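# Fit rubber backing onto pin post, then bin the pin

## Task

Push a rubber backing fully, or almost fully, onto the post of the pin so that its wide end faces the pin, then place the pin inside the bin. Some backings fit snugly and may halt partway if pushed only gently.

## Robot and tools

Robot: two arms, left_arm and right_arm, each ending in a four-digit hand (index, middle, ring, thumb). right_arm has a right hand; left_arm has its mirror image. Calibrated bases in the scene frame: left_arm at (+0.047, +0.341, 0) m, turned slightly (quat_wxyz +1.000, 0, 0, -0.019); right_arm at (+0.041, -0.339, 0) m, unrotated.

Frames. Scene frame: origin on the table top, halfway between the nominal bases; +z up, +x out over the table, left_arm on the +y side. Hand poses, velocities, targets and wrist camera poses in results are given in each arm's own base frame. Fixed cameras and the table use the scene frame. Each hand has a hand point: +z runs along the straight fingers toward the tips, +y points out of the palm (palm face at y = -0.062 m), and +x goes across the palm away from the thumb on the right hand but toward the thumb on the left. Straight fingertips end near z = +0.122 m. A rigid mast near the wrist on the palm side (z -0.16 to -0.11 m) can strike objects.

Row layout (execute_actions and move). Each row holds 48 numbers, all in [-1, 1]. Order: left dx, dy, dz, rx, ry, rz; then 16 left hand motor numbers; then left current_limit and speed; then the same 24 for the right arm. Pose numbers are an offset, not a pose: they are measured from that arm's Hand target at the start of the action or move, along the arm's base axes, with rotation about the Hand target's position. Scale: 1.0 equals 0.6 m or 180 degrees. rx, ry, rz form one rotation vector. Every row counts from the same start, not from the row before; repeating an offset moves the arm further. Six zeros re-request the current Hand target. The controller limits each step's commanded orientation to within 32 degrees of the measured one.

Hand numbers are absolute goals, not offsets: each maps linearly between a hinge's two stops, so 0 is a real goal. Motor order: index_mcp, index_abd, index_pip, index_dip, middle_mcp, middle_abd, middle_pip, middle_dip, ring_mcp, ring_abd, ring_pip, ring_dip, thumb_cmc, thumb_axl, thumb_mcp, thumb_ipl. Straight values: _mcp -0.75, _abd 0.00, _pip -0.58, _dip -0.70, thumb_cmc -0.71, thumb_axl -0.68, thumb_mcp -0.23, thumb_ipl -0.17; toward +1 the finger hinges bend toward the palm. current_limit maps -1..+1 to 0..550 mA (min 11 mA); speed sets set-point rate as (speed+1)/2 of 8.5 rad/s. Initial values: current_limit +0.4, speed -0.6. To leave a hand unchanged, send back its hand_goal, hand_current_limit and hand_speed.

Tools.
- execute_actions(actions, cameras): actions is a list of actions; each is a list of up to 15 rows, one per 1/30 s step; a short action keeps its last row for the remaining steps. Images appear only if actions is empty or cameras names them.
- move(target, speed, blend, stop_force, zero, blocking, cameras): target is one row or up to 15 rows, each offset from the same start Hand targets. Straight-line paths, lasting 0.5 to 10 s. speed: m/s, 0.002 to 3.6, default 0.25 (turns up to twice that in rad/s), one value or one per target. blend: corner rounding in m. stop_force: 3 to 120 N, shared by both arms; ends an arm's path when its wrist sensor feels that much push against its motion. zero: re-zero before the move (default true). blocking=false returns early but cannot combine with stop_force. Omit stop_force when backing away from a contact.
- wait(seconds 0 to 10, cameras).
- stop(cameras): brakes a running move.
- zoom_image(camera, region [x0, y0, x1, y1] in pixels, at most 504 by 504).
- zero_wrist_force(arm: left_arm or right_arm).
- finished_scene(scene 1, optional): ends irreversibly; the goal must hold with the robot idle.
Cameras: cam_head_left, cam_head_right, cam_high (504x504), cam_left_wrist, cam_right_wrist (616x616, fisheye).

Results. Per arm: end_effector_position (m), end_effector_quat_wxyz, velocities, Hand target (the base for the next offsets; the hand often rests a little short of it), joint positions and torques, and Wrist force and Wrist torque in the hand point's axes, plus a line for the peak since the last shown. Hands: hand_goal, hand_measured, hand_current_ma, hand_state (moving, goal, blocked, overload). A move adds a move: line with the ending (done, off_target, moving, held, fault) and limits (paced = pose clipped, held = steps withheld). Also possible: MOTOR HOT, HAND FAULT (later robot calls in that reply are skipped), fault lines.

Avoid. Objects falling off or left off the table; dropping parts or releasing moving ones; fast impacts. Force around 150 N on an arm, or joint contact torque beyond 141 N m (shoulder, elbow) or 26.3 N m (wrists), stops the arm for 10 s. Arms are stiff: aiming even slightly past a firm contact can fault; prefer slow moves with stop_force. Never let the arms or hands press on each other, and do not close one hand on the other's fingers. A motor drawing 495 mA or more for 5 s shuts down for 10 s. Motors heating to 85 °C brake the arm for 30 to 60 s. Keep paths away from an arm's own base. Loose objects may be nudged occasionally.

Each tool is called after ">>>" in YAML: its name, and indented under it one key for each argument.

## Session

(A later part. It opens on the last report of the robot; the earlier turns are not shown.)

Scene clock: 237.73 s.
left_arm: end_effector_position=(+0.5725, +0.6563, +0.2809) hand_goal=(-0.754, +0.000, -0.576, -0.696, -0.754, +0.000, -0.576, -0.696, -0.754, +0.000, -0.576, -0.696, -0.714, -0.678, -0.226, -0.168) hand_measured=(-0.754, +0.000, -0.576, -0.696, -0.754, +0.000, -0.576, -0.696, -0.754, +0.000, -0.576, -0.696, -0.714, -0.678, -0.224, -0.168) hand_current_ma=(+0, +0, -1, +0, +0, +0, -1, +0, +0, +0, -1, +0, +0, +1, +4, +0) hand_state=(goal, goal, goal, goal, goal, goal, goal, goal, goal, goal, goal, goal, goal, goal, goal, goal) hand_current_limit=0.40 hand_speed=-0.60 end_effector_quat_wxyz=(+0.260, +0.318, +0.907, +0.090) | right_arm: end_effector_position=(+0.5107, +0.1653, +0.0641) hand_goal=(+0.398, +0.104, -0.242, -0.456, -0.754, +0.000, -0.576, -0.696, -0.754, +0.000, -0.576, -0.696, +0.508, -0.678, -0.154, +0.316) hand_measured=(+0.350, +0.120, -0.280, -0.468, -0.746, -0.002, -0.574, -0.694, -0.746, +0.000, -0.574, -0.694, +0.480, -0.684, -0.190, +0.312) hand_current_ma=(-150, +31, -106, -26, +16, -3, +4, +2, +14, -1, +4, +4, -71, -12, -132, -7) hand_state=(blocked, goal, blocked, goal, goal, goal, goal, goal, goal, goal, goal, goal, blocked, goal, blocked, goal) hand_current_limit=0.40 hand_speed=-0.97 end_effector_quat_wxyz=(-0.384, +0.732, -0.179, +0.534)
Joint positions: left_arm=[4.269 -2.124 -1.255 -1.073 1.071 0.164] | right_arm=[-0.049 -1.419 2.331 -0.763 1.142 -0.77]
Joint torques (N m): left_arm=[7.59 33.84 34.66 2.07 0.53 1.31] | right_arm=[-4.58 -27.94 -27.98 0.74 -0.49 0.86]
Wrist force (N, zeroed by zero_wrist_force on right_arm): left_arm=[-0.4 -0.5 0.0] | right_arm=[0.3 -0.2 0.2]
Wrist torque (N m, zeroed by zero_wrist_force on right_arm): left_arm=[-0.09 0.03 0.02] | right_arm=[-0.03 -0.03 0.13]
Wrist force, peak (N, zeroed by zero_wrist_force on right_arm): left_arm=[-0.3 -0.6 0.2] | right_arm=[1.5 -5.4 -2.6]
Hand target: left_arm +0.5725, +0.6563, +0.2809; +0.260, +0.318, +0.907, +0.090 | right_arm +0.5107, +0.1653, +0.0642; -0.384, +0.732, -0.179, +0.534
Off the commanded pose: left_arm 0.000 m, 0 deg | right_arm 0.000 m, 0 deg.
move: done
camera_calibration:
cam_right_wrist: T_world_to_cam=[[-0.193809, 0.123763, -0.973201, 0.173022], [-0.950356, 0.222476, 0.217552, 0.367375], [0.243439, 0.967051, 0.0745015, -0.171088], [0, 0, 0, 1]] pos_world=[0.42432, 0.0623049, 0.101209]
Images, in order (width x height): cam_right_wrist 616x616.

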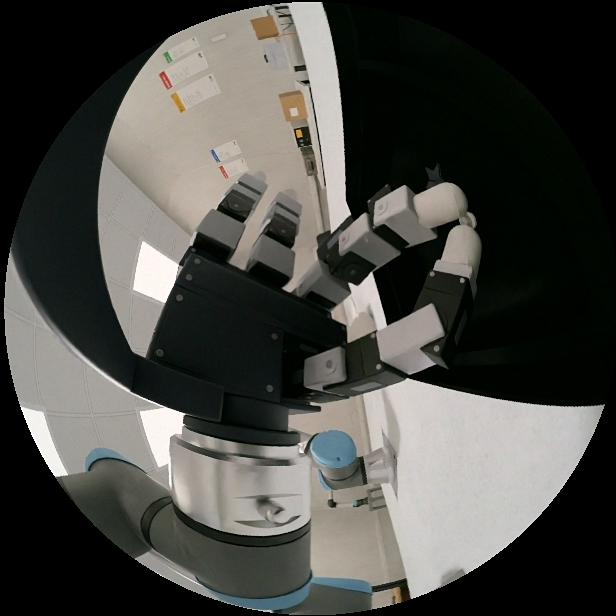

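>>> move:
  target:
    - [0,0,0,0,0,0,-0.754,0,-0.576,-0.696,-0.754,0,-0.576,-0.696,-0.754,0,-0.576,-0.696,-0.714,-0.678,-0.226,-0.168,0.4,-0.6,0,0,0.0347,0,0,0,0.3973,0.105,-0.241,-0.4566,-0.754,0,-0.576,-0.696,-0.754,0,-0.576,-0.696,0.508,-0.678,-0.153,0.3167,0.4,-0.97]
    - [0,0,0,0,0,0,-0.754,0,-0.576,-0.696,-0.754,0,-0.576,-0.696,-0.754,0,-0.576,-0.696,-0.714,-0.678,-0.226,-0.168,0.4,-0.6,0.0855,0.0268,0.0347,0,0,0,0.3973,0.105,-0.241,-0.4566,-0.754,0,-0.576,-0.696,-0.754,0,-0.576,-0.696,0.508,-0.678,-0.153,0.3167,0.4,-0.97]
  speed: [0.05, 0.05]
  blend: [0.01, 0]
  cameras: ["cam_right_wrist", "cam_high"]

>>> zoom_image:
  camera: "cam_right_wrist"
  region: [440, 170, 540, 270]

>>> zoom_image:
  camera: "cam_high"
  region: [190, 310, 250, 370]

Scene clock: 241.03 s.
left_arm: end_effector_position=(+0.5725, +0.6563, +0.2809) hand_goal=(-0.754, +0.000, -0.576, -0.696, -0.754, +0.000, -0.576, -0.696, -0.754, +0.000, -0.576, -0.696, -0.714, -0.678, -0.226, -0.168) hand_measured=(-0.754, +0.000, -0.576, -0.696, -0.754, +0.000, -0.576, -0.696, -0.754, +0.000, -0.576, -0.696, -0.714, -0.678, -0.224, -0.168) hand_current_ma=(+0, +0, -1, +0, +0, +0, -1, +0, +0, +0, -1, +0, +0, +1, +4, +0) hand_state=(goal, goal, goal, goal, goal, goal, goal, goal, goal, goal, goal, goal, goal, goal, goal, goal) hand_current_limit=0.40 hand_speed=-0.60 end_effector_quat_wxyz=(+0.260, +0.318, +0.907, +0.090) | right_arm: end_effector_position=(+0.5620, +0.1813, +0.0850) hand_goal=(+0.398, +0.104, -0.242, -0.456, -0.754, +0.000, -0.576, -0.696, -0.754, +0.000, -0.576, -0.696, +0.508, -0.678, -0.154, +0.316) hand_measured=(+0.350, +0.120, -0.280, -0.468, -0.746, -0.002, -0.574, -0.694, -0.746, +0.000, -0.574, -0.694, +0.480, -0.684, -0.190, +0.312) hand_current_ma=(-150, +31, -106, -26, +16, -3, +4, +2, +14, -1, +4, +4, -71, -12, -132, -7) hand_state=(blocked, goal, blocked, goal, goal, goal, goal, goal, goal, goal, goal, goal, blocked, goal, blocked, goal) hand_current_limit=0.40 hand_speed=-0.97 end_effector_quat_wxyz=(-0.384, +0.732, -0.179, +0.534)
Joint positions: left_arm=[4.269 -2.124 -1.255 -1.073 1.071 0.164] | right_arm=[0.005 -1.353 2.164 -0.665 1.195 -0.761]
Joint torques (N m): left_arm=[8.47 34.05 34.45 2.16 0.6 1.25] | right_arm=[13.68 -18.54 -28.8 0.51 0.84 1.55]
Wrist force (N, zeroed by zero_wrist_force on right_arm): left_arm=[-0.2 -0.3 -0.1] | right_arm=[-0.1 -0.3 0.2]
Wrist torque (N m, zeroed by zero_wrist_force on right_arm): left_arm=[-0.06 0.00 0.02] | right_arm=[-0.06 0.01 -0.01]
Wrist force, peak (N, zeroed by zero_wrist_force on right_arm): left_arm=[-0.2 -0.7 -0.1] | right_arm=[0.2 -0.2 0.7]
Hand target: left_arm +0.5725, +0.6563, +0.2809; +0.260, +0.318, +0.907, +0.090 | right_arm +0.5620, +0.1813, +0.0850; -0.384, +0.732, -0.179, +0.534
Off the commanded pose: left_arm 0.000 m, 0 deg | right_arm 0.000 m, 0 deg.
move: done
camera_calibration:
cam_right_wrist: T_world_to_cam=[[-0.193784, 0.123857, -0.973194, 0.201273], [-0.950361, 0.222455, 0.217549, 0.407909], [0.243437, 0.967044, 0.0746009, -0.20069], [0, 0, 0, 1]] pos_world=[0.47552, 0.0784051, 0.122109]
Images, in order (width x height): cam_high 504x504, cam_right_wrist 616x616.

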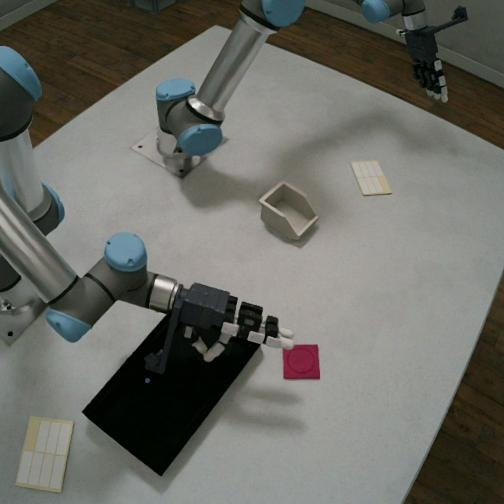

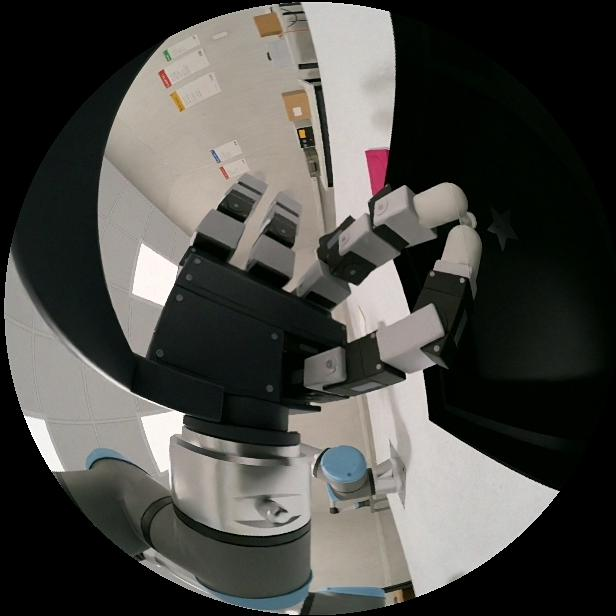

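Scaled by 5.040 from the camera's 616x616 image, which has a finer 880x880 frame.

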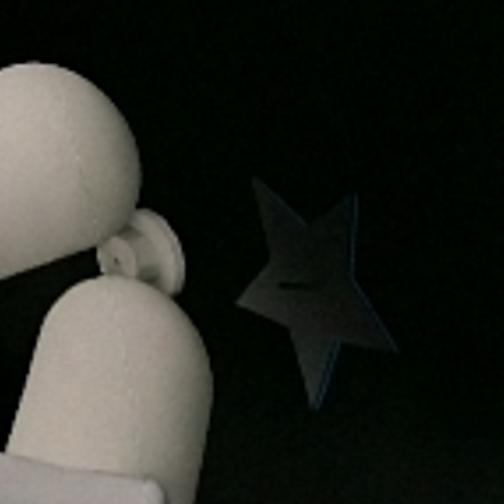

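Scaled by 8.400 from the camera's 504x504 image, which has a finer 720x720 frame.

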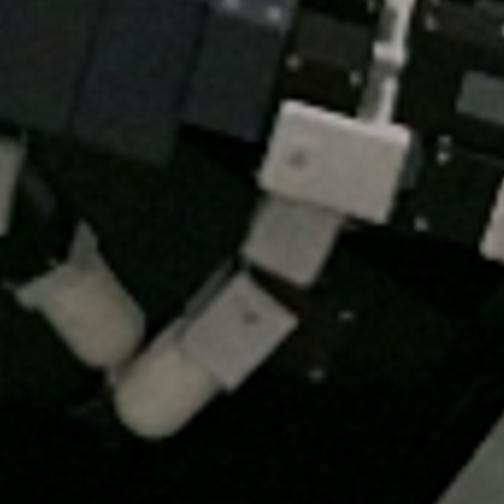

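>>> zoom_image:
  camera: "cam_right_wrist"
  region: [484, 204, 524, 254]

>>> zoom_image:
  camera: "cam_right_wrist"
  region: [452, 206, 482, 236]

Scaled by 10.080 from the camera's 616x616 image, which has a finer 880x880 frame.

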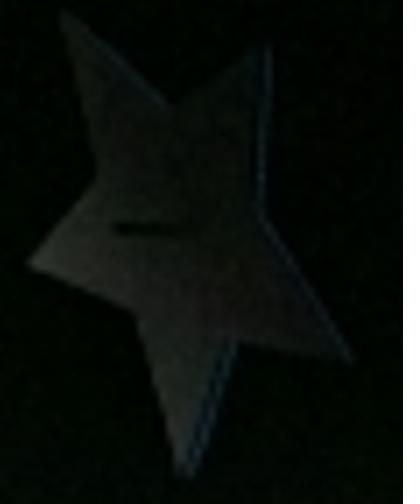

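Scaled by 16.800 from the camera's 616x616 image, which has a finer 880x880 frame.

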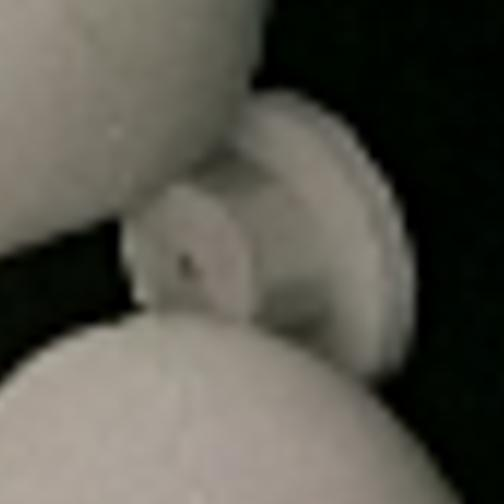

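>>> move:
  target: [0,0,0,0,0,0,-0.754,0,-0.576,-0.696,-0.754,0,-0.576,-0.696,-0.754,0,-0.576,-0.696,-0.714,-0.678,-0.226,-0.168,0.4,-0.6,-0.007,-0.0035,-0.0117,0,0,0,0.3973,0.105,-0.241,-0.4566,-0.754,0,-0.576,-0.696,-0.754,0,-0.576,-0.696,0.508,-0.678,-0.153,0.3167,0.4,-0.97]
  speed: 0.02
  cameras: ["cam_right_wrist", "cam_high"]

>>> zoom_image:
  camera: "cam_right_wrist"
  region: [450, 195, 510, 255]

>>> zoom_image:
  camera: "cam_right_wrist"
  region: [474, 206, 514, 246]

Scene clock: 243.13 s.
left_arm: end_effector_position=(+0.5725, +0.6563, +0.2809) hand_goal=(-0.754, +0.000, -0.576, -0.696, -0.754, +0.000, -0.576, -0.696, -0.754, +0.000, -0.576, -0.696, -0.714, -0.678, -0.226, -0.168) hand_measured=(-0.754, +0.000, -0.576, -0.696, -0.754, +0.000, -0.576, -0.696, -0.754, +0.000, -0.576, -0.696, -0.714, -0.678, -0.224, -0.168) hand_current_ma=(+0, +0, -1, +0, +0, +0, -1, +0, +0, +0, -1, +0, +0, +1, +4, +0) hand_state=(goal, goal, goal, goal, goal, goal, goal, goal, goal, goal, goal, goal, goal, goal, goal, goal) hand_current_limit=0.40 hand_speed=-0.60 end_effector_quat_wxyz=(+0.260, +0.318, +0.907, +0.090) | right_arm: end_effector_position=(+0.5579, +0.1793, +0.0781) hand_goal=(+0.398, +0.104, -0.242, -0.456, -0.754, +0.000, -0.576, -0.696, -0.754, +0.000, -0.576, -0.696, +0.508, -0.678, -0.154, +0.316) hand_measured=(+0.350, +0.120, -0.280, -0.468, -0.746, -0.002, -0.574, -0.694, -0.746, +0.000, -0.574, -0.694, +0.480, -0.684, -0.190, +0.312) hand_current_ma=(-150, +31, -106, -26, +16, -3, +4, +2, +14, -1, +4, +4, -71, -12, -131, -7) hand_state=(blocked, goal, blocked, goal, goal, goal, goal, goal, goal, goal, goal, goal, blocked, goal, blocked, goal) hand_current_limit=0.40 hand_speed=-0.97 end_effector_quat_wxyz=(-0.384, +0.732, -0.179, +0.534)
Joint positions: left_arm=[4.269 -2.124 -1.255 -1.073 1.071 0.164] | right_arm=[-0.001 -1.348 2.183 -0.689 1.189 -0.762]
Joint torques (N m): left_arm=[7.95 33.89 33.81 2.13 0.54 1.26] | right_arm=[-13.22 -17.94 -0.07 -3.01 -1.72 -1.59]
Wrist force (N, zeroed by zero_wrist_force on right_arm): left_arm=[-0.2 -0.5 0.1] | right_arm=[0.0 -0.1 0.1]
Wrist torque (N m, zeroed by zero_wrist_force on right_arm): left_arm=[-0.10 0.01 0.03] | right_arm=[-0.02 0.01 0.08]
Wrist force, peak (N, zeroed by zero_wrist_force on right_arm): left_arm=[-0.4 -0.6 -0.2] | right_arm=[0.2 -0.6 0.2]
Hand target: left_arm +0.5725, +0.6563, +0.2809; +0.260, +0.318, +0.907, +0.090 | right_arm +0.5578, +0.1792, +0.0780; -0.384, +0.732, -0.179, +0.534
Off the commanded pose: left_arm 0.000 m, 0 deg | right_arm 0.000 m, 0 deg.
move: done
camera_calibration:
cam_right_wrist: T_world_to_cam=[[-0.193809, 0.123763, -0.973201, 0.194043], [-0.950356, 0.222476, 0.217552, 0.405977], [0.243439, 0.967051, 0.0745015, -0.197136], [0, 0, 0, 1]] pos_world=[0.47142, 0.0763049, 0.115209]
Images, in order (width x height): cam_high 504x504, cam_right_wrist 616x616.

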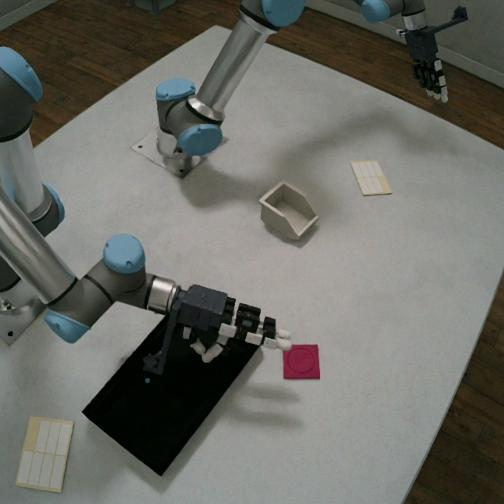

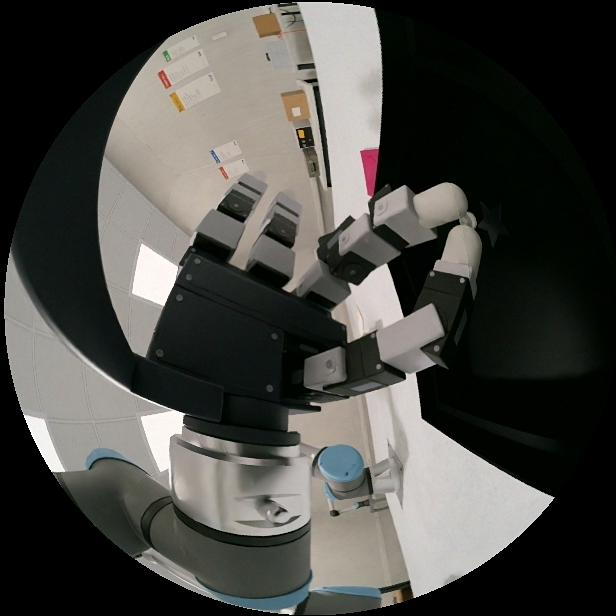

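Scaled by 8.400 from the camera's 616x616 image, which has a finer 880x880 frame.

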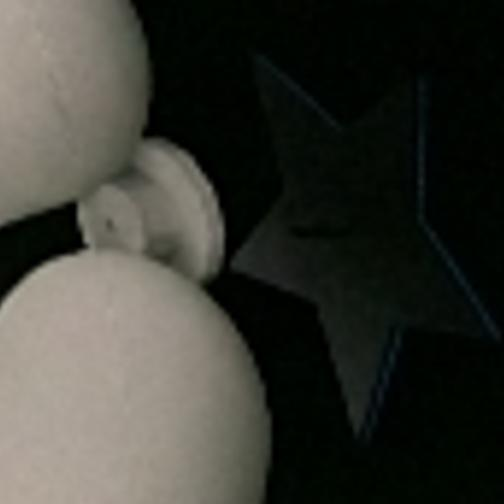

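Scaled by 12.600 from the camera's 616x616 image, which has a finer 880x880 frame.

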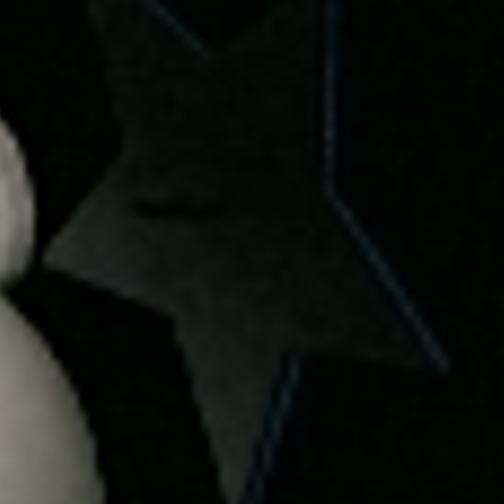

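>>> move:
  target:
    - [0,0,0,0,0,0,-0.754,0,-0.576,-0.696,-0.754,0,-0.576,-0.696,-0.754,0,-0.576,-0.696,-0.714,-0.678,-0.226,-0.168,0.4,-0.6,0,0,-0.02,0,0,0,0.3973,0.105,-0.241,-0.4566,-0.754,0,-0.576,-0.696,-0.754,0,-0.576,-0.696,0.508,-0.678,-0.153,0.3167,0.4,-0.97]
    - [0,0,0,0,0,0,-0.754,0,-0.576,-0.696,-0.754,0,-0.576,-0.696,-0.754,0,-0.576,-0.696,-0.714,-0.678,-0.226,-0.168,0.4,-0.6,0,0,-0.0317,0,0,0,0.3973,0.105,-0.241,-0.4566,-0.754,0,-0.576,-0.696,-0.754,0,-0.576,-0.696,0.508,-0.678,-0.153,0.3167,0.4,-0.97]
  speed: [0.02, 0.01]
  blend: [0.002, 0]
  stop_force: 3
  cameras: ["cam_right_wrist"]

>>> zoom_image:
  camera: "cam_right_wrist"
  region: [445, 195, 495, 245]

Scene clock: 246.10 s.
left_arm: end_effector_position=(+0.5725, +0.6563, +0.2809) hand_goal=(-0.754, +0.000, -0.576, -0.696, -0.754, +0.000, -0.576, -0.696, -0.754, +0.000, -0.576, -0.696, -0.714, -0.678, -0.226, -0.168) hand_measured=(-0.754, +0.000, -0.576, -0.696, -0.754, +0.000, -0.576, -0.696, -0.754, +0.000, -0.576, -0.696, -0.714, -0.678, -0.224, -0.168) hand_current_ma=(+0, +0, -1, +0, +0, +0, -1, +0, +0, +0, -1, +0, +0, +1, +4, +0) hand_state=(goal, goal, goal, goal, goal, goal, goal, goal, goal, goal, goal, goal, goal, goal, goal, goal) hand_current_limit=0.40 hand_speed=-0.60 end_effector_quat_wxyz=(+0.260, +0.318, +0.907, +0.090) | right_arm: end_effector_position=(+0.5578, +0.1792, +0.0622) hand_goal=(+0.398, +0.104, -0.242, -0.456, -0.754, +0.000, -0.576, -0.696, -0.754, +0.000, -0.576, -0.696, +0.508, -0.678, -0.154, +0.316) hand_measured=(+0.350, +0.126, -0.280, -0.468, -0.746, -0.002, -0.574, -0.694, -0.746, +0.000, -0.574, -0.694, +0.482, -0.684, -0.188, +0.316) hand_current_ma=(-150, +46, -106, -26, +16, -3, +4, +2, +14, -1, +4, +4, -65, -12, -127, -1) hand_state=(blocked, blocked, blocked, goal, goal, goal, goal, goal, goal, goal, goal, goal, blocked, goal, blocked, goal) hand_current_limit=0.40 hand_speed=-0.97 end_effector_quat_wxyz=(-0.384, +0.732, -0.179, +0.534)
Joint positions: left_arm=[4.269 -2.124 -1.255 -1.073 1.071 0.164] | right_arm=[-0.001 -1.314 2.197 -0.737 1.189 -0.762]
Joint torques (N m): left_arm=[8.35 34.46 34.13 2.19 0.56 1.29] | right_arm=[-10.42 -33.39 -26.97 0.59 -1.41 -0.83]
Wrist force (N, zeroed by zero_wrist_force on right_arm): left_arm=[-0.3 -0.6 0.1] | right_arm=[0.6 -2.0 -0.7]
Wrist torque (N m, zeroed by zero_wrist_force on right_arm): left_arm=[-0.12 0.02 0.03] | right_arm=[-0.17 -0.02 0.07]
Wrist force, peak (N, zeroed by zero_wrist_force on right_arm): left_arm=[-0.2 -0.7 0.0] | right_arm=[1.9 -3.7 -1.3]
Hand target: left_arm +0.5725, +0.6563, +0.2809; +0.260, +0.318, +0.907, +0.090 | right_arm +0.5578, +0.1792, +0.0622; -0.384, +0.732, -0.179, +0.534 (not the last commanded pose)
Off the commanded pose: left_arm 0.000 m, 0 deg | right_arm 0.003 m, 0 deg.
move: contact (right_arm); path passed 1 of 2 targets
camera_calibration:
cam_right_wrist: T_world_to_cam=[[-0.193809, 0.123763, -0.973201, 0.178569], [-0.950356, 0.222476, 0.217552, 0.409436], [0.243439, 0.967051, 0.0745015, -0.195951], [0, 0, 0, 1]] pos_world=[0.47142, 0.0763049, 0.0993087]
Images, in order (width x height): cam_right_wrist 616x616.

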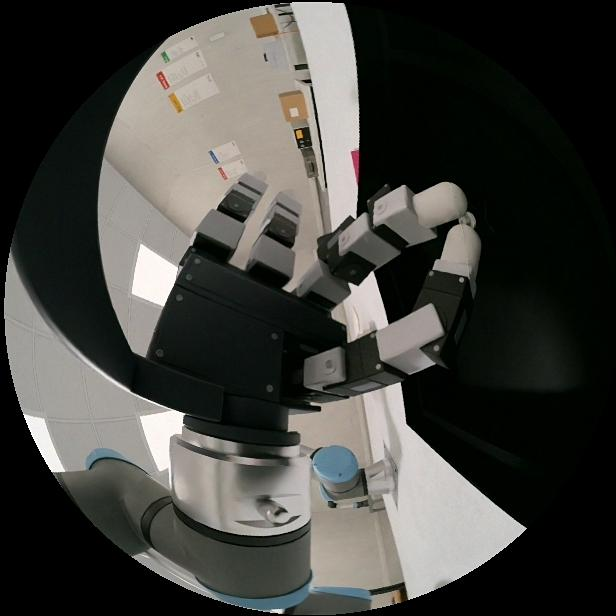

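Scaled by 10.080 from the camera's 616x616 image, which has a finer 880x880 frame.

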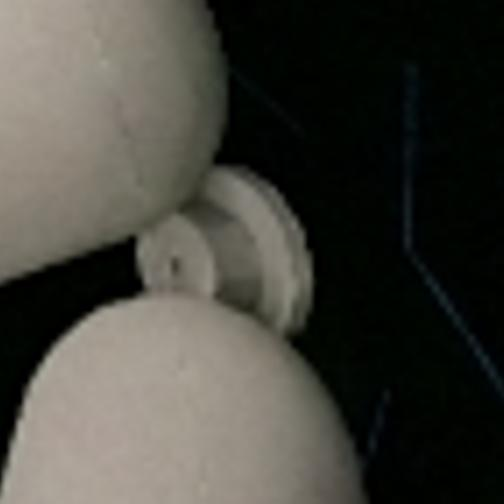

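>>> move:
  target: [0,0,0,0,0,0,-0.754,0,-0.576,-0.696,-0.754,0,-0.576,-0.696,-0.754,0,-0.576,-0.696,-0.714,-0.678,-0.226,-0.168,0.4,-0.6,0,0,-0.005,0,0,0,0.3973,0.105,-0.241,-0.4566,-0.754,0,-0.576,-0.696,-0.754,0,-0.576,-0.696,0.508,-0.678,-0.153,0.3167,0.4,-0.97]
  speed: 0.008
  stop_force: 4
  cameras: ["cam_right_wrist"]

>>> zoom_image:
  camera: "cam_right_wrist"
  region: [445, 195, 495, 245]

Scene clock: 248.90 s.
left_arm: end_effector_position=(+0.5725, +0.6563, +0.2809) hand_goal=(-0.754, +0.000, -0.576, -0.696, -0.754, +0.000, -0.576, -0.696, -0.754, +0.000, -0.576, -0.696, -0.714, -0.678, -0.226, -0.168) hand_measured=(-0.754, +0.000, -0.576, -0.696, -0.754, +0.000, -0.576, -0.696, -0.754, +0.000, -0.576, -0.696, -0.714, -0.678, -0.224, -0.168) hand_current_ma=(+0, +0, -1, +0, +0, +0, -1, +0, +0, +0, -1, +0, +0, +1, +4, +0) hand_state=(goal, goal, goal, goal, goal, goal, goal, goal, goal, goal, goal, goal, goal, goal, goal, goal) hand_current_limit=0.40 hand_speed=-0.60 end_effector_quat_wxyz=(+0.260, +0.318, +0.907, +0.090) | right_arm: end_effector_position=(+0.5579, +0.1792, +0.0607) hand_goal=(+0.398, +0.104, -0.242, -0.456, -0.754, +0.000, -0.576, -0.696, -0.754, +0.000, -0.576, -0.696, +0.508, -0.678, -0.154, +0.316) hand_measured=(+0.350, +0.136, -0.280, -0.470, -0.746, -0.002, -0.574, -0.694, -0.746, +0.000, -0.574, -0.694, +0.490, -0.680, -0.188, +0.318) hand_current_ma=(-150, +72, -106, -29, +16, -3, +4, +2, +14, -1, +4, +4, -39, -5, -127, +5) hand_state=(blocked, blocked, blocked, goal, goal, goal, goal, goal, goal, goal, goal, goal, goal, goal, blocked, goal) hand_current_limit=0.40 hand_speed=-0.97 end_effector_quat_wxyz=(-0.384, +0.732, -0.179, +0.534)
Joint positions: left_arm=[4.269 -2.124 -1.255 -1.073 1.071 0.164] | right_arm=[-0.001 -1.31 2.198 -0.742 1.189 -0.762]
Joint torques (N m): left_arm=[7.87 34.08 34.23 2.12 0.44 1.39] | right_arm=[-11.17 -32.05 -27.61 0.7 -1.37 -1.07]
Wrist force (N, zeroed by zero_wrist_force on right_arm): left_arm=[-0.1 -0.5 0.0] | right_arm=[2.0 -4.6 -1.2]
Wrist torque (N m, zeroed by zero_wrist_force on right_arm): left_arm=[-0.10 0.00 0.04] | right_arm=[-0.42 -0.12 0.05]
Wrist force, peak (N, zeroed by zero_wrist_force on right_arm): left_arm=[-0.4 -0.6 0.1] | right_arm=[2.8 -5.7 -2.0]
Hand target: left_arm +0.5725, +0.6563, +0.2809; +0.260, +0.318, +0.907, +0.090 | right_arm +0.5579, +0.1792, +0.0607; -0.384, +0.732, -0.179, +0.534 (not the last commanded pose)
Off the commanded pose: left_arm 0.000 m, 0 deg | right_arm 0.002 m, 0 deg.
move: contact (right_arm)
camera_calibration:
cam_right_wrist: T_world_to_cam=[[-0.193599, 0.123812, -0.973237, 0.17703], [-0.950399, 0.22248, 0.217359, 0.409896], [0.243438, 0.967044, 0.0745991, -0.195872], [0, 0, 0, 1]] pos_world=[0.47152, 0.076305, 0.0978091]
Images, in order (width x height): cam_right_wrist 616x616.

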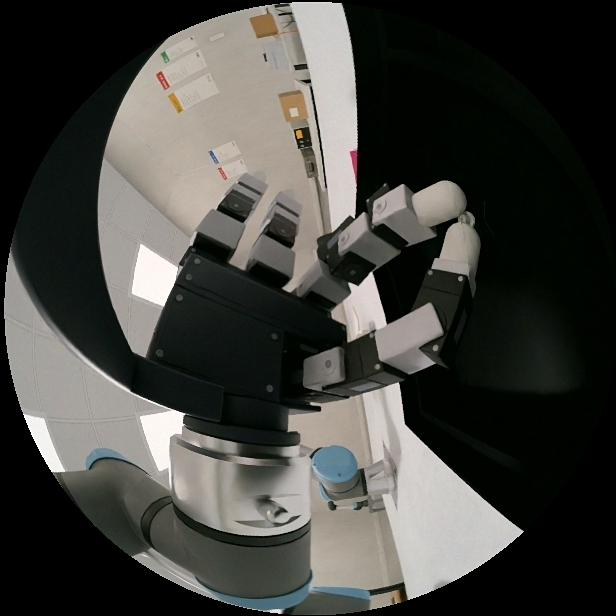

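Scaled by 10.080 from the camera's 616x616 image, which has a finer 880x880 frame.

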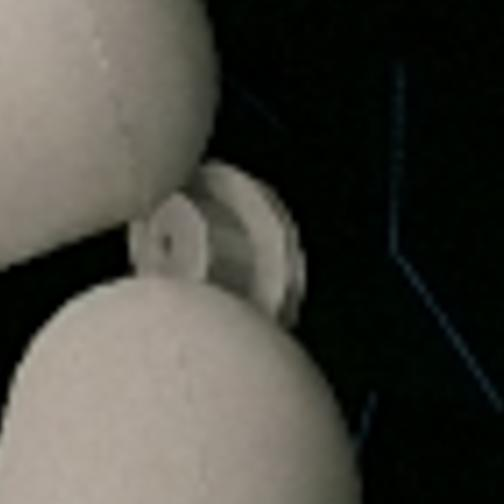

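>>> move:
  target: [0,0,0,0,0,0,-0.754,0,-0.576,-0.696,-0.754,0,-0.576,-0.696,-0.754,0,-0.576,-0.696,-0.714,-0.678,-0.226,-0.168,0.4,-0.6,-0.0021,0.0005,0,0,0,0,0.3973,0.105,-0.241,-0.4566,-0.754,0,-0.576,-0.696,-0.754,0,-0.576,-0.696,0.508,-0.678,-0.153,0.3167,0.4,-0.97]
  speed: 0.008
  cameras: ["cam_right_wrist"]

>>> zoom_image:
  camera: "cam_right_wrist"
  region: [445, 195, 495, 245]

Scene clock: 250.63 s.
left_arm: end_effector_position=(+0.5725, +0.6563, +0.2809) hand_goal=(-0.754, +0.000, -0.576, -0.696, -0.754, +0.000, -0.576, -0.696, -0.754, +0.000, -0.576, -0.696, -0.714, -0.678, -0.226, -0.168) hand_measured=(-0.754, +0.000, -0.576, -0.696, -0.754, +0.000, -0.576, -0.696, -0.754, +0.000, -0.576, -0.696, -0.714, -0.678, -0.224, -0.168) hand_current_ma=(+0, +0, -1, +0, +0, +0, -1, +0, +0, +0, -1, +0, +0, +1, +4, +0) hand_state=(goal, goal, goal, goal, goal, goal, goal, goal, goal, goal, goal, goal, goal, goal, goal, goal) hand_current_limit=0.40 hand_speed=-0.60 end_effector_quat_wxyz=(+0.260, +0.318, +0.907, +0.090) | right_arm: end_effector_position=(+0.5567, +0.1795, +0.0607) hand_goal=(+0.398, +0.104, -0.242, -0.456, -0.754, +0.000, -0.576, -0.696, -0.754, +0.000, -0.576, -0.696, +0.508, -0.678, -0.154, +0.316) hand_measured=(+0.350, +0.140, -0.280, -0.470, -0.746, -0.002, -0.574, -0.694, -0.746, +0.000, -0.574, -0.694, +0.490, -0.682, -0.186, +0.316) hand_current_ma=(-150, +86, -106, -29, +16, -3, +4, +2, +14, -1, +4, +4, -43, -5, -114, +0) hand_state=(blocked, blocked, blocked, goal, goal, goal, goal, goal, goal, goal, goal, goal, goal, goal, blocked, goal) hand_current_limit=0.40 hand_speed=-0.97 end_effector_quat_wxyz=(-0.384, +0.732, -0.179, +0.534)
Joint positions: left_arm=[4.269 -2.124 -1.255 -1.073 1.071 0.164] | right_arm=[0 -1.312 2.201 -0.743 1.19 -0.762]
Joint torques (N m): left_arm=[8.08 33.79 34.1 1.97 0.59 1.36] | right_arm=[12.97 -32.29 2.47 -2.84 0.76 1.81]
Wrist force (N, zeroed by zero_wrist_force on right_arm): left_arm=[-0.4 -0.5 0.2] | right_arm=[2.1 -2.3 0.1]
Wrist torque (N m, zeroed by zero_wrist_force on right_arm): left_arm=[-0.11 0.03 0.02] | right_arm=[-0.18 -0.08 0.01]
Wrist force, peak (N, zeroed by zero_wrist_force on right_arm): left_arm=[-0.3 -0.6 0.0] | right_arm=[1.8 -4.8 -1.4]
Hand target: left_arm +0.5725, +0.6563, +0.2809; +0.260, +0.318, +0.907, +0.090 | right_arm +0.5567, +0.1795, +0.0607; -0.384, +0.732, -0.179, +0.534
Off the commanded pose: left_arm 0.000 m, 0 deg | right_arm 0.000 m, 0 deg.
move: done
camera_calibration:
cam_right_wrist: T_world_to_cam=[[-0.193624, 0.123718, -0.973244, 0.17678], [-0.950393, 0.222501, 0.217362, 0.408684], [0.243439, 0.967051, 0.0744997, -0.195862], [0, 0, 0, 1]] pos_world=[0.47032, 0.0766048, 0.0978091]
Images, in order (width x height): cam_right_wrist 616x616.

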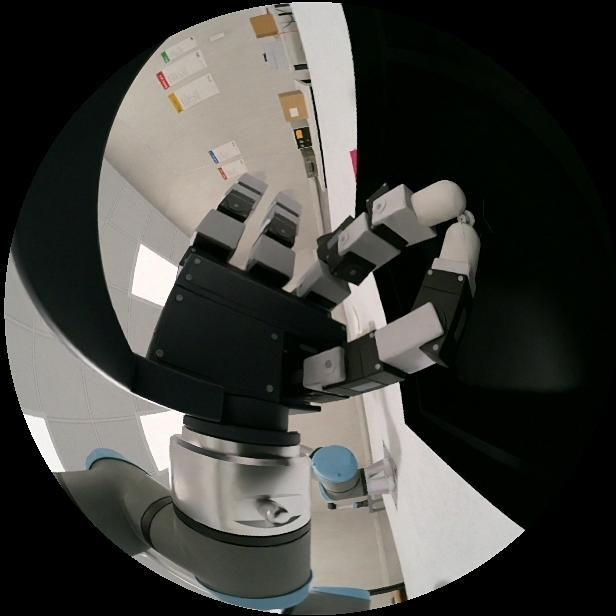

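Scaled by 10.080 from the camera's 616x616 image, which has a finer 880x880 frame.

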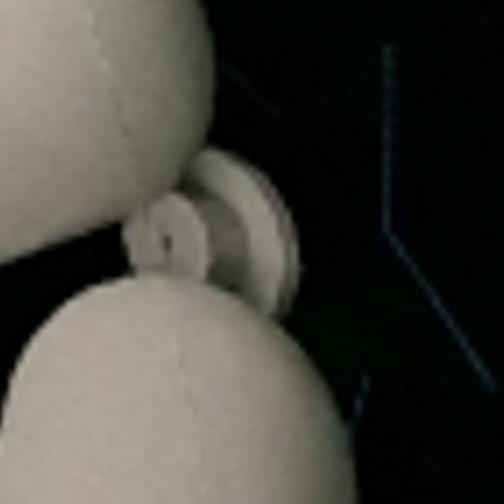

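>>> move:
  target: [0,0,0,0,0,0,-0.754,0,-0.576,-0.696,-0.754,0,-0.576,-0.696,-0.754,0,-0.576,-0.696,-0.714,-0.678,-0.226,-0.168,0.4,-0.6,-0.001,0.0002,-0.0025,0,0,0,0.3973,0.105,-0.241,-0.4566,-0.754,0,-0.576,-0.696,-0.754,0,-0.576,-0.696,0.508,-0.678,-0.153,0.3167,0.4,-0.97]
  speed: 0.008
  stop_force: 8
  cameras: ["cam_right_wrist"]

>>> zoom_image:
  camera: "cam_right_wrist"
  region: [445, 195, 495, 245]

Scene clock: 252.40 s.
left_arm: end_effector_position=(+0.5725, +0.6563, +0.2809) hand_goal=(-0.754, +0.000, -0.576, -0.696, -0.754, +0.000, -0.576, -0.696, -0.754, +0.000, -0.576, -0.696, -0.714, -0.678, -0.226, -0.168) hand_measured=(-0.754, +0.000, -0.576, -0.696, -0.754, +0.000, -0.576, -0.696, -0.754, +0.000, -0.576, -0.696, -0.714, -0.678, -0.224, -0.168) hand_current_ma=(+0, +0, -1, +0, +0, +0, -1, +0, +0, +0, -1, +0, +0, +1, +4, +0) hand_state=(goal, goal, goal, goal, goal, goal, goal, goal, goal, goal, goal, goal, goal, goal, goal, goal) hand_current_limit=0.40 hand_speed=-0.60 end_effector_quat_wxyz=(+0.260, +0.318, +0.907, +0.090) | right_arm: end_effector_position=(+0.5561, +0.1797, +0.0592) hand_goal=(+0.398, +0.104, -0.242, -0.456, -0.754, +0.000, -0.576, -0.696, -0.754, +0.000, -0.576, -0.696, +0.508, -0.678, -0.154, +0.316) hand_measured=(+0.350, +0.156, -0.280, -0.470, -0.746, -0.002, -0.574, -0.694, -0.746, +0.000, -0.574, -0.694, +0.494, -0.680, -0.184, +0.316) hand_current_ma=(-150, +133, -106, -29, +16, -3, +4, +2, +14, -1, +4, +4, -28, -3, -109, +0) hand_state=(blocked, blocked, blocked, goal, goal, goal, goal, goal, goal, goal, goal, goal, goal, goal, blocked, goal) hand_current_limit=0.40 hand_speed=-0.97 end_effector_quat_wxyz=(-0.384, +0.732, -0.179, +0.534)
Joint positions: left_arm=[4.269 -2.124 -1.255 -1.073 1.071 0.164] | right_arm=[0.001 -1.31 2.203 -0.748 1.19 -0.762]
Joint torques (N m): left_arm=[8.03 33.39 34.41 2.1 0.51 1.39] | right_arm=[14.61 -15.65 1.82 -2.38 0.79 1.95]
Wrist force (N, zeroed by zero_wrist_force on right_arm): left_arm=[-0.2 -0.4 -0.3] | right_arm=[4.1 -3.6 -1.0]
Wrist torque (N m, zeroed by zero_wrist_force on right_arm): left_arm=[-0.06 0.00 0.04] | right_arm=[-0.28 -0.19 -0.05]
Wrist force, peak (N, zeroed by zero_wrist_force on right_arm): left_arm=[-0.3 -0.7 -0.1] | right_arm=[4.1 -3.9 -1.3]
Hand target: left_arm +0.5725, +0.6563, +0.2809; +0.260, +0.318, +0.907, +0.090 | right_arm +0.5561, +0.1797, +0.0592; -0.384, +0.732, -0.179, +0.534
Off the commanded pose: left_arm 0.000 m, 0 deg | right_arm 0.000 m, 0 deg.
move: done
camera_calibration:
cam_right_wrist: T_world_to_cam=[[-0.193599, 0.123812, -0.973237, 0.175153], [-0.950399, 0.22248, 0.217359, 0.408327], [0.243438, 0.967044, 0.0745991, -0.195685], [0, 0, 0, 1]] pos_world=[0.46962, 0.076705, 0.0963091]
Images, in order (width x height): cam_right_wrist 616x616.

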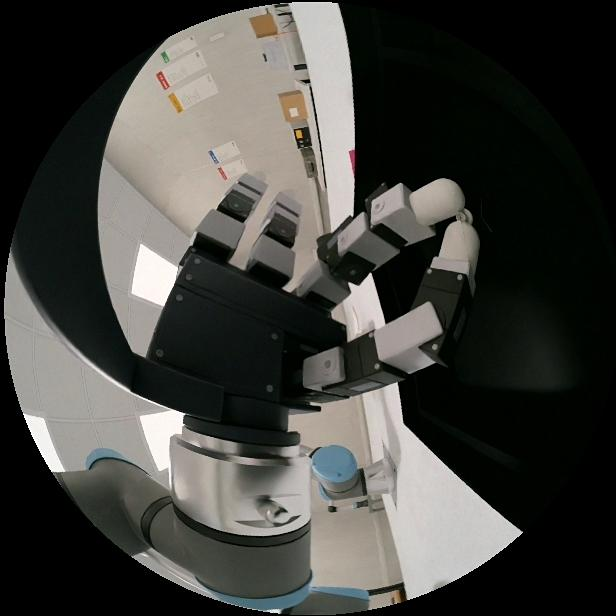

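Scaled by 10.080 from the camera's 616x616 image, which has a finer 880x880 frame.

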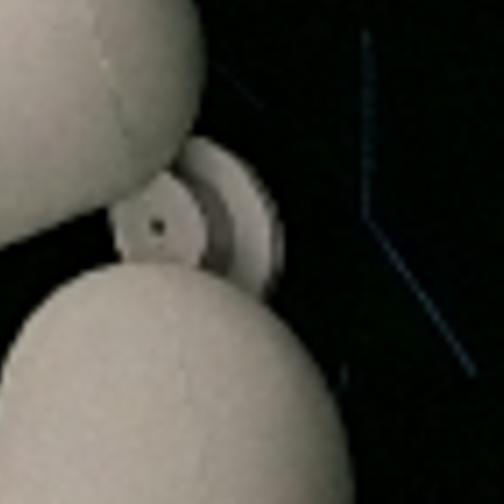

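>>> move:
  target: [0,0,0,0,0,0,-0.754,0,-0.576,-0.696,-0.754,0,-0.576,-0.696,-0.754,0,-0.576,-0.696,-0.714,-0.678,-0.226,-0.168,0.4,-0.6,-0.0009,0.0013,0,0,0,0,0.3973,0.105,-0.241,-0.4566,-0.754,0,-0.576,-0.696,-0.754,0,-0.576,-0.696,0.508,-0.678,-0.153,0.3167,0.4,-0.97]
  speed: 0.008
  cameras: ["cam_right_wrist"]

>>> zoom_image:
  camera: "cam_right_wrist"
  region: [445, 195, 495, 245]

Scene clock: 254.07 s.
left_arm: end_effector_position=(+0.5725, +0.6563, +0.2809) hand_goal=(-0.754, +0.000, -0.576, -0.696, -0.754, +0.000, -0.576, -0.696, -0.754, +0.000, -0.576, -0.696, -0.714, -0.678, -0.226, -0.168) hand_measured=(-0.754, +0.000, -0.576, -0.696, -0.754, +0.000, -0.576, -0.696, -0.754, +0.000, -0.576, -0.696, -0.714, -0.678, -0.224, -0.168) hand_current_ma=(+0, +0, -1, +0, +0, +0, -1, +0, +0, +0, -1, +0, +0, +1, +4, +0) hand_state=(goal, goal, goal, goal, goal, goal, goal, goal, goal, goal, goal, goal, goal, goal, goal, goal) hand_current_limit=0.40 hand_speed=-0.60 end_effector_quat_wxyz=(+0.260, +0.318, +0.907, +0.090) | right_arm: end_effector_position=(+0.5555, +0.1804, +0.0592) hand_goal=(+0.398, +0.104, -0.242, -0.456, -0.754, +0.000, -0.576, -0.696, -0.754, +0.000, -0.576, -0.696, +0.508, -0.678, -0.154, +0.316) hand_measured=(+0.350, +0.162, -0.280, -0.470, -0.746, -0.002, -0.574, -0.694, -0.746, +0.000, -0.574, -0.694, +0.496, -0.680, -0.184, +0.316) hand_current_ma=(-150, +151, -106, -29, +16, -3, +4, +2, +14, -1, +4, +4, -27, -3, -104, +0) hand_state=(blocked, blocked, blocked, goal, goal, goal, goal, goal, goal, goal, goal, goal, goal, goal, blocked, goal) hand_current_limit=0.40 hand_speed=-0.97 end_effector_quat_wxyz=(-0.384, +0.732, -0.179, +0.534)
Joint positions: left_arm=[4.269 -2.124 -1.255 -1.073 1.071 0.164] | right_arm=[0.003 -1.31 2.204 -0.748 1.193 -0.761]
Joint torques (N m): left_arm=[7.59 34 33.81 2.02 0.46 1.34] | right_arm=[13.87 -30.88 2.47 -2.39 0.61 2.06]
Wrist force (N, zeroed by zero_wrist_force on right_arm): left_arm=[-0.1 -0.4 0.1] | right_arm=[3.9 -2.9 -0.3]
Wrist torque (N m, zeroed by zero_wrist_force on right_arm): left_arm=[-0.09 0.00 0.04] | right_arm=[-0.25 -0.16 -0.11]
Wrist force, peak (N, zeroed by zero_wrist_force on right_arm): left_arm=[-0.4 -0.6 -0.1] | right_arm=[4.1 -4.1 -1.3]
Hand target: left_arm +0.5725, +0.6563, +0.2809; +0.260, +0.318, +0.907, +0.090 | right_arm +0.5555, +0.1804, +0.0592; -0.384, +0.732, -0.179, +0.534
Off the commanded pose: left_arm 0.000 m, 0 deg | right_arm 0.000 m, 0 deg.
move: done
camera_calibration:
cam_right_wrist: T_world_to_cam=[[-0.193599, 0.123812, -0.973237, 0.174957], [-0.950399, 0.22248, 0.217359, 0.407674], [0.243438, 0.967044, 0.0745991, -0.196337], [0, 0, 0, 1]] pos_world=[0.46912, 0.077505, 0.0963091]
Images, in order (width x height): cam_right_wrist 616x616.

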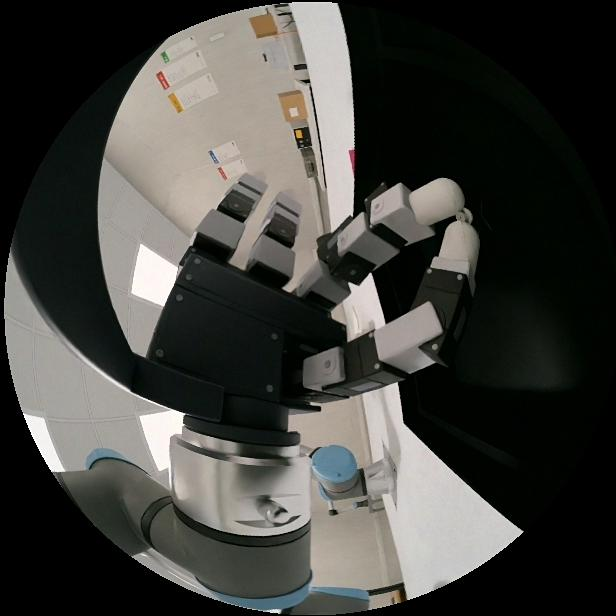

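Scaled by 10.080 from the camera's 616x616 image, which has a finer 880x880 frame.

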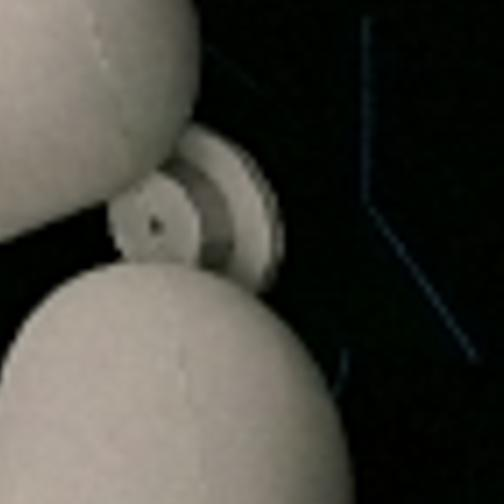

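>>> move:
  target: [0,0,0,0,0,0,-0.754,0,-0.576,-0.696,-0.754,0,-0.576,-0.696,-0.754,0,-0.576,-0.696,-0.714,-0.678,-0.226,-0.168,0.4,-0.6,-0.001,0.0004,-0.0025,0,0,0,0.3973,0.105,-0.241,-0.4566,-0.754,0,-0.576,-0.696,-0.754,0,-0.576,-0.696,0.508,-0.678,-0.153,0.3167,0.4,-0.97]
  speed: 0.008
  stop_force: 8
  cameras: ["cam_right_wrist"]

>>> zoom_image:
  camera: "cam_right_wrist"
  region: [445, 195, 495, 245]

Scene clock: 256.33 s.
left_arm: end_effector_position=(+0.5725, +0.6563, +0.2809) hand_goal=(-0.754, +0.000, -0.576, -0.696, -0.754, +0.000, -0.576, -0.696, -0.754, +0.000, -0.576, -0.696, -0.714, -0.678, -0.226, -0.168) hand_measured=(-0.754, +0.000, -0.576, -0.696, -0.754, +0.000, -0.576, -0.696, -0.754, +0.000, -0.576, -0.696, -0.714, -0.678, -0.224, -0.168) hand_current_ma=(+0, +0, -1, +0, +0, +0, -1, +0, +0, +0, -1, +0, +0, +1, +4, +0) hand_state=(goal, goal, goal, goal, goal, goal, goal, goal, goal, goal, goal, goal, goal, goal, goal, goal) hand_current_limit=0.40 hand_speed=-0.60 end_effector_quat_wxyz=(+0.260, +0.318, +0.907, +0.090) | right_arm: end_effector_position=(+0.5549, +0.1807, +0.0577) hand_goal=(+0.398, +0.104, -0.242, -0.456, -0.754, +0.000, -0.576, -0.696, -0.754, +0.000, -0.576, -0.696, +0.508, -0.678, -0.154, +0.316) hand_measured=(+0.350, +0.166, -0.280, -0.470, -0.746, -0.002, -0.574, -0.694, -0.746, +0.000, -0.574, -0.694, +0.494, -0.680, -0.180, +0.316) hand_current_ma=(-150, +163, -105, -29, +16, -3, +4, +2, +14, -1, +4, +4, -32, -4, -92, +0) hand_state=(blocked, blocked, blocked, goal, goal, goal, goal, goal, goal, goal, goal, goal, goal, goal, blocked, goal) hand_current_limit=0.40 hand_speed=-0.97 end_effector_quat_wxyz=(-0.384, +0.732, -0.179, +0.534)
Joint positions: left_arm=[4.269 -2.124 -1.255 -1.073 1.071 0.164] | right_arm=[0.004 -1.308 2.207 -0.753 1.193 -0.761]
Joint torques (N m): left_arm=[7.59 33.31 34.01 2 0.36 1.42] | right_arm=[14.28 -15.13 1.66 -2.33 0.72 1.98]
Wrist force (N, zeroed by zero_wrist_force on right_arm): left_arm=[-0.3 -0.3 -0.1] | right_arm=[3.6 -4.1 -0.3]
Wrist torque (N m, zeroed by zero_wrist_force on right_arm): left_arm=[-0.06 0.02 0.02] | right_arm=[-0.32 -0.16 -0.08]
Wrist force, peak (N, zeroed by zero_wrist_force on right_arm): left_arm=[-0.3 -0.6 0.0] | right_arm=[4.5 -3.6 -0.7]
Hand target: left_arm +0.5725, +0.6563, +0.2809; +0.260, +0.318, +0.907, +0.090 | right_arm +0.5549, +0.1807, +0.0577; -0.384, +0.732, -0.179, +0.534
Off the commanded pose: left_arm 0.000 m, 0 deg | right_arm 0.000 m, 0 deg.
move: done
camera_calibration:
cam_right_wrist: T_world_to_cam=[[-0.193599, 0.123812, -0.973237, 0.173344], [-0.950399, 0.22248, 0.217359, 0.407363], [0.243438, 0.967044, 0.0745991, -0.196369], [0, 0, 0, 1]] pos_world=[0.46852, 0.077805, 0.0948091]
Images, in order (width x height): cam_right_wrist 616x616.

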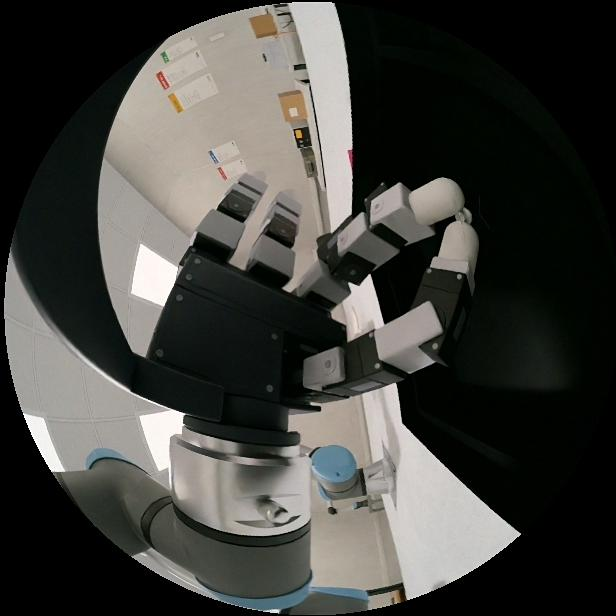

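Scaled by 10.080 from the camera's 616x616 image, which has a finer 880x880 frame.

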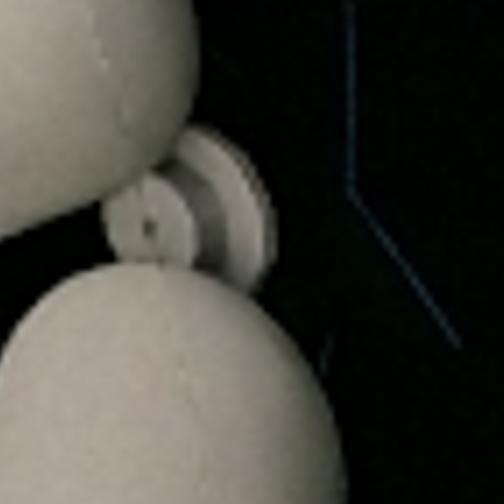

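>>> move:
  target: [0,0,0,0,0,0,-0.754,0,-0.576,-0.696,-0.754,0,-0.576,-0.696,-0.754,0,-0.576,-0.696,-0.714,-0.678,-0.226,-0.168,0.4,-0.6,-0.0004,0.0,-0.0027,0,0,0,0.3973,0.105,-0.241,-0.4566,-0.754,0,-0.576,-0.696,-0.754,0,-0.576,-0.696,0.508,-0.678,-0.153,0.3167,0.4,-0.97]
  speed: 0.008
  stop_force: 8
  cameras: ["cam_right_wrist"]

>>> zoom_image:
  camera: "cam_right_wrist"
  region: [445, 195, 495, 245]

Scene clock: 258.60 s.
left_arm: end_effector_position=(+0.5725, +0.6563, +0.2809) hand_goal=(-0.754, +0.000, -0.576, -0.696, -0.754, +0.000, -0.576, -0.696, -0.754, +0.000, -0.576, -0.696, -0.714, -0.678, -0.226, -0.168) hand_measured=(-0.754, +0.000, -0.576, -0.696, -0.754, +0.000, -0.576, -0.696, -0.754, +0.000, -0.576, -0.696, -0.714, -0.678, -0.224, -0.168) hand_current_ma=(+0, +0, -1, +0, +0, +0, -1, +0, +0, +0, -1, +0, +0, +1, +4, +0) hand_state=(goal, goal, goal, goal, goal, goal, goal, goal, goal, goal, goal, goal, goal, goal, goal, goal) hand_current_limit=0.40 hand_speed=-0.60 end_effector_quat_wxyz=(+0.260, +0.318, +0.907, +0.090) | right_arm: end_effector_position=(+0.5547, +0.1807, +0.0561) hand_goal=(+0.398, +0.104, -0.242, -0.456, -0.754, +0.000, -0.576, -0.696, -0.754, +0.000, -0.576, -0.696, +0.508, -0.678, -0.154, +0.316) hand_measured=(+0.350, +0.174, -0.280, -0.470, -0.746, -0.002, -0.574, -0.694, -0.746, +0.000, -0.574, -0.694, +0.494, -0.680, -0.178, +0.318) hand_current_ma=(-150, +193, -104, -29, +16, -3, +4, +2, +14, -1, +4, +4, -32, -4, -84, +5) hand_state=(blocked, blocked, blocked, goal, goal, goal, goal, goal, goal, goal, goal, goal, goal, goal, blocked, goal) hand_current_limit=0.40 hand_speed=-0.97 end_effector_quat_wxyz=(-0.384, +0.732, -0.179, +0.534)
Joint positions: left_arm=[4.269 -2.124 -1.255 -1.073 1.071 0.164] | right_arm=[0.004 -1.305 2.208 -0.758 1.193 -0.761]
Joint torques (N m): left_arm=[7.35 33.92 34.05 2.1 0.52 1.36] | right_arm=[13.11 -14.8 3.98 -2.16 0.88 2.01]
Wrist force (N, zeroed by zero_wrist_force on right_arm): left_arm=[-0.4 -0.4 0.0] | right_arm=[5.0 -6.2 -1.0]
Wrist torque (N m, zeroed by zero_wrist_force on right_arm): left_arm=[-0.09 0.04 0.01] | right_arm=[-0.43 -0.22 -0.11]
Wrist force, peak (N, zeroed by zero_wrist_force on right_arm): left_arm=[-0.4 -0.6 -0.2] | right_arm=[5.1 -6.6 -0.8]
Hand target: left_arm +0.5725, +0.6563, +0.2809; +0.260, +0.318, +0.907, +0.090 | right_arm +0.5547, +0.1807, +0.0561; -0.384, +0.732, -0.179, +0.534
Off the commanded pose: left_arm 0.000 m, 0 deg | right_arm 0.000 m, 0 deg.
move: done
camera_calibration:
cam_right_wrist: T_world_to_cam=[[-0.193599, 0.123812, -0.973237, 0.171728], [-0.950399, 0.22248, 0.217359, 0.407426], [0.243438, 0.967044, 0.0745991, -0.196177], [0, 0, 0, 1]] pos_world=[0.46822, 0.077805, 0.0932091]
Images, in order (width x height): cam_right_wrist 616x616.

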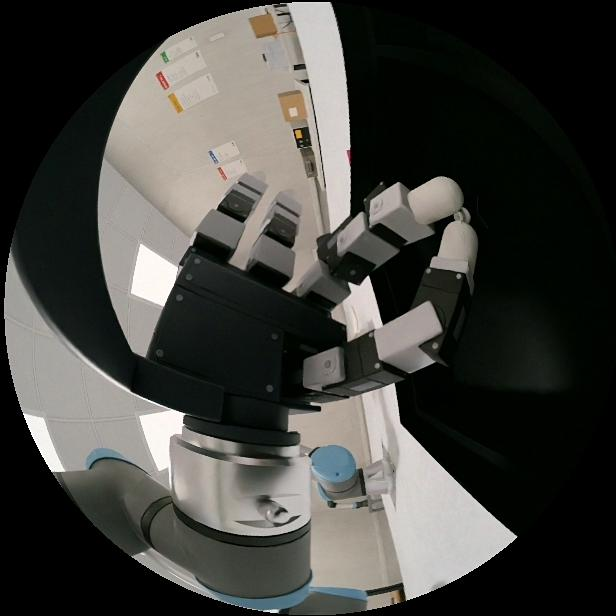

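Scaled by 10.080 from the camera's 616x616 image, which has a finer 880x880 frame.

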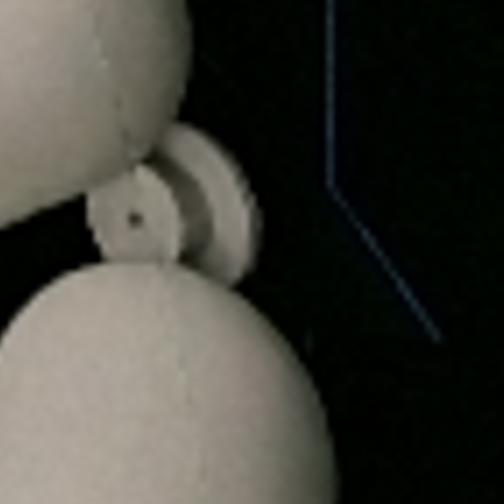

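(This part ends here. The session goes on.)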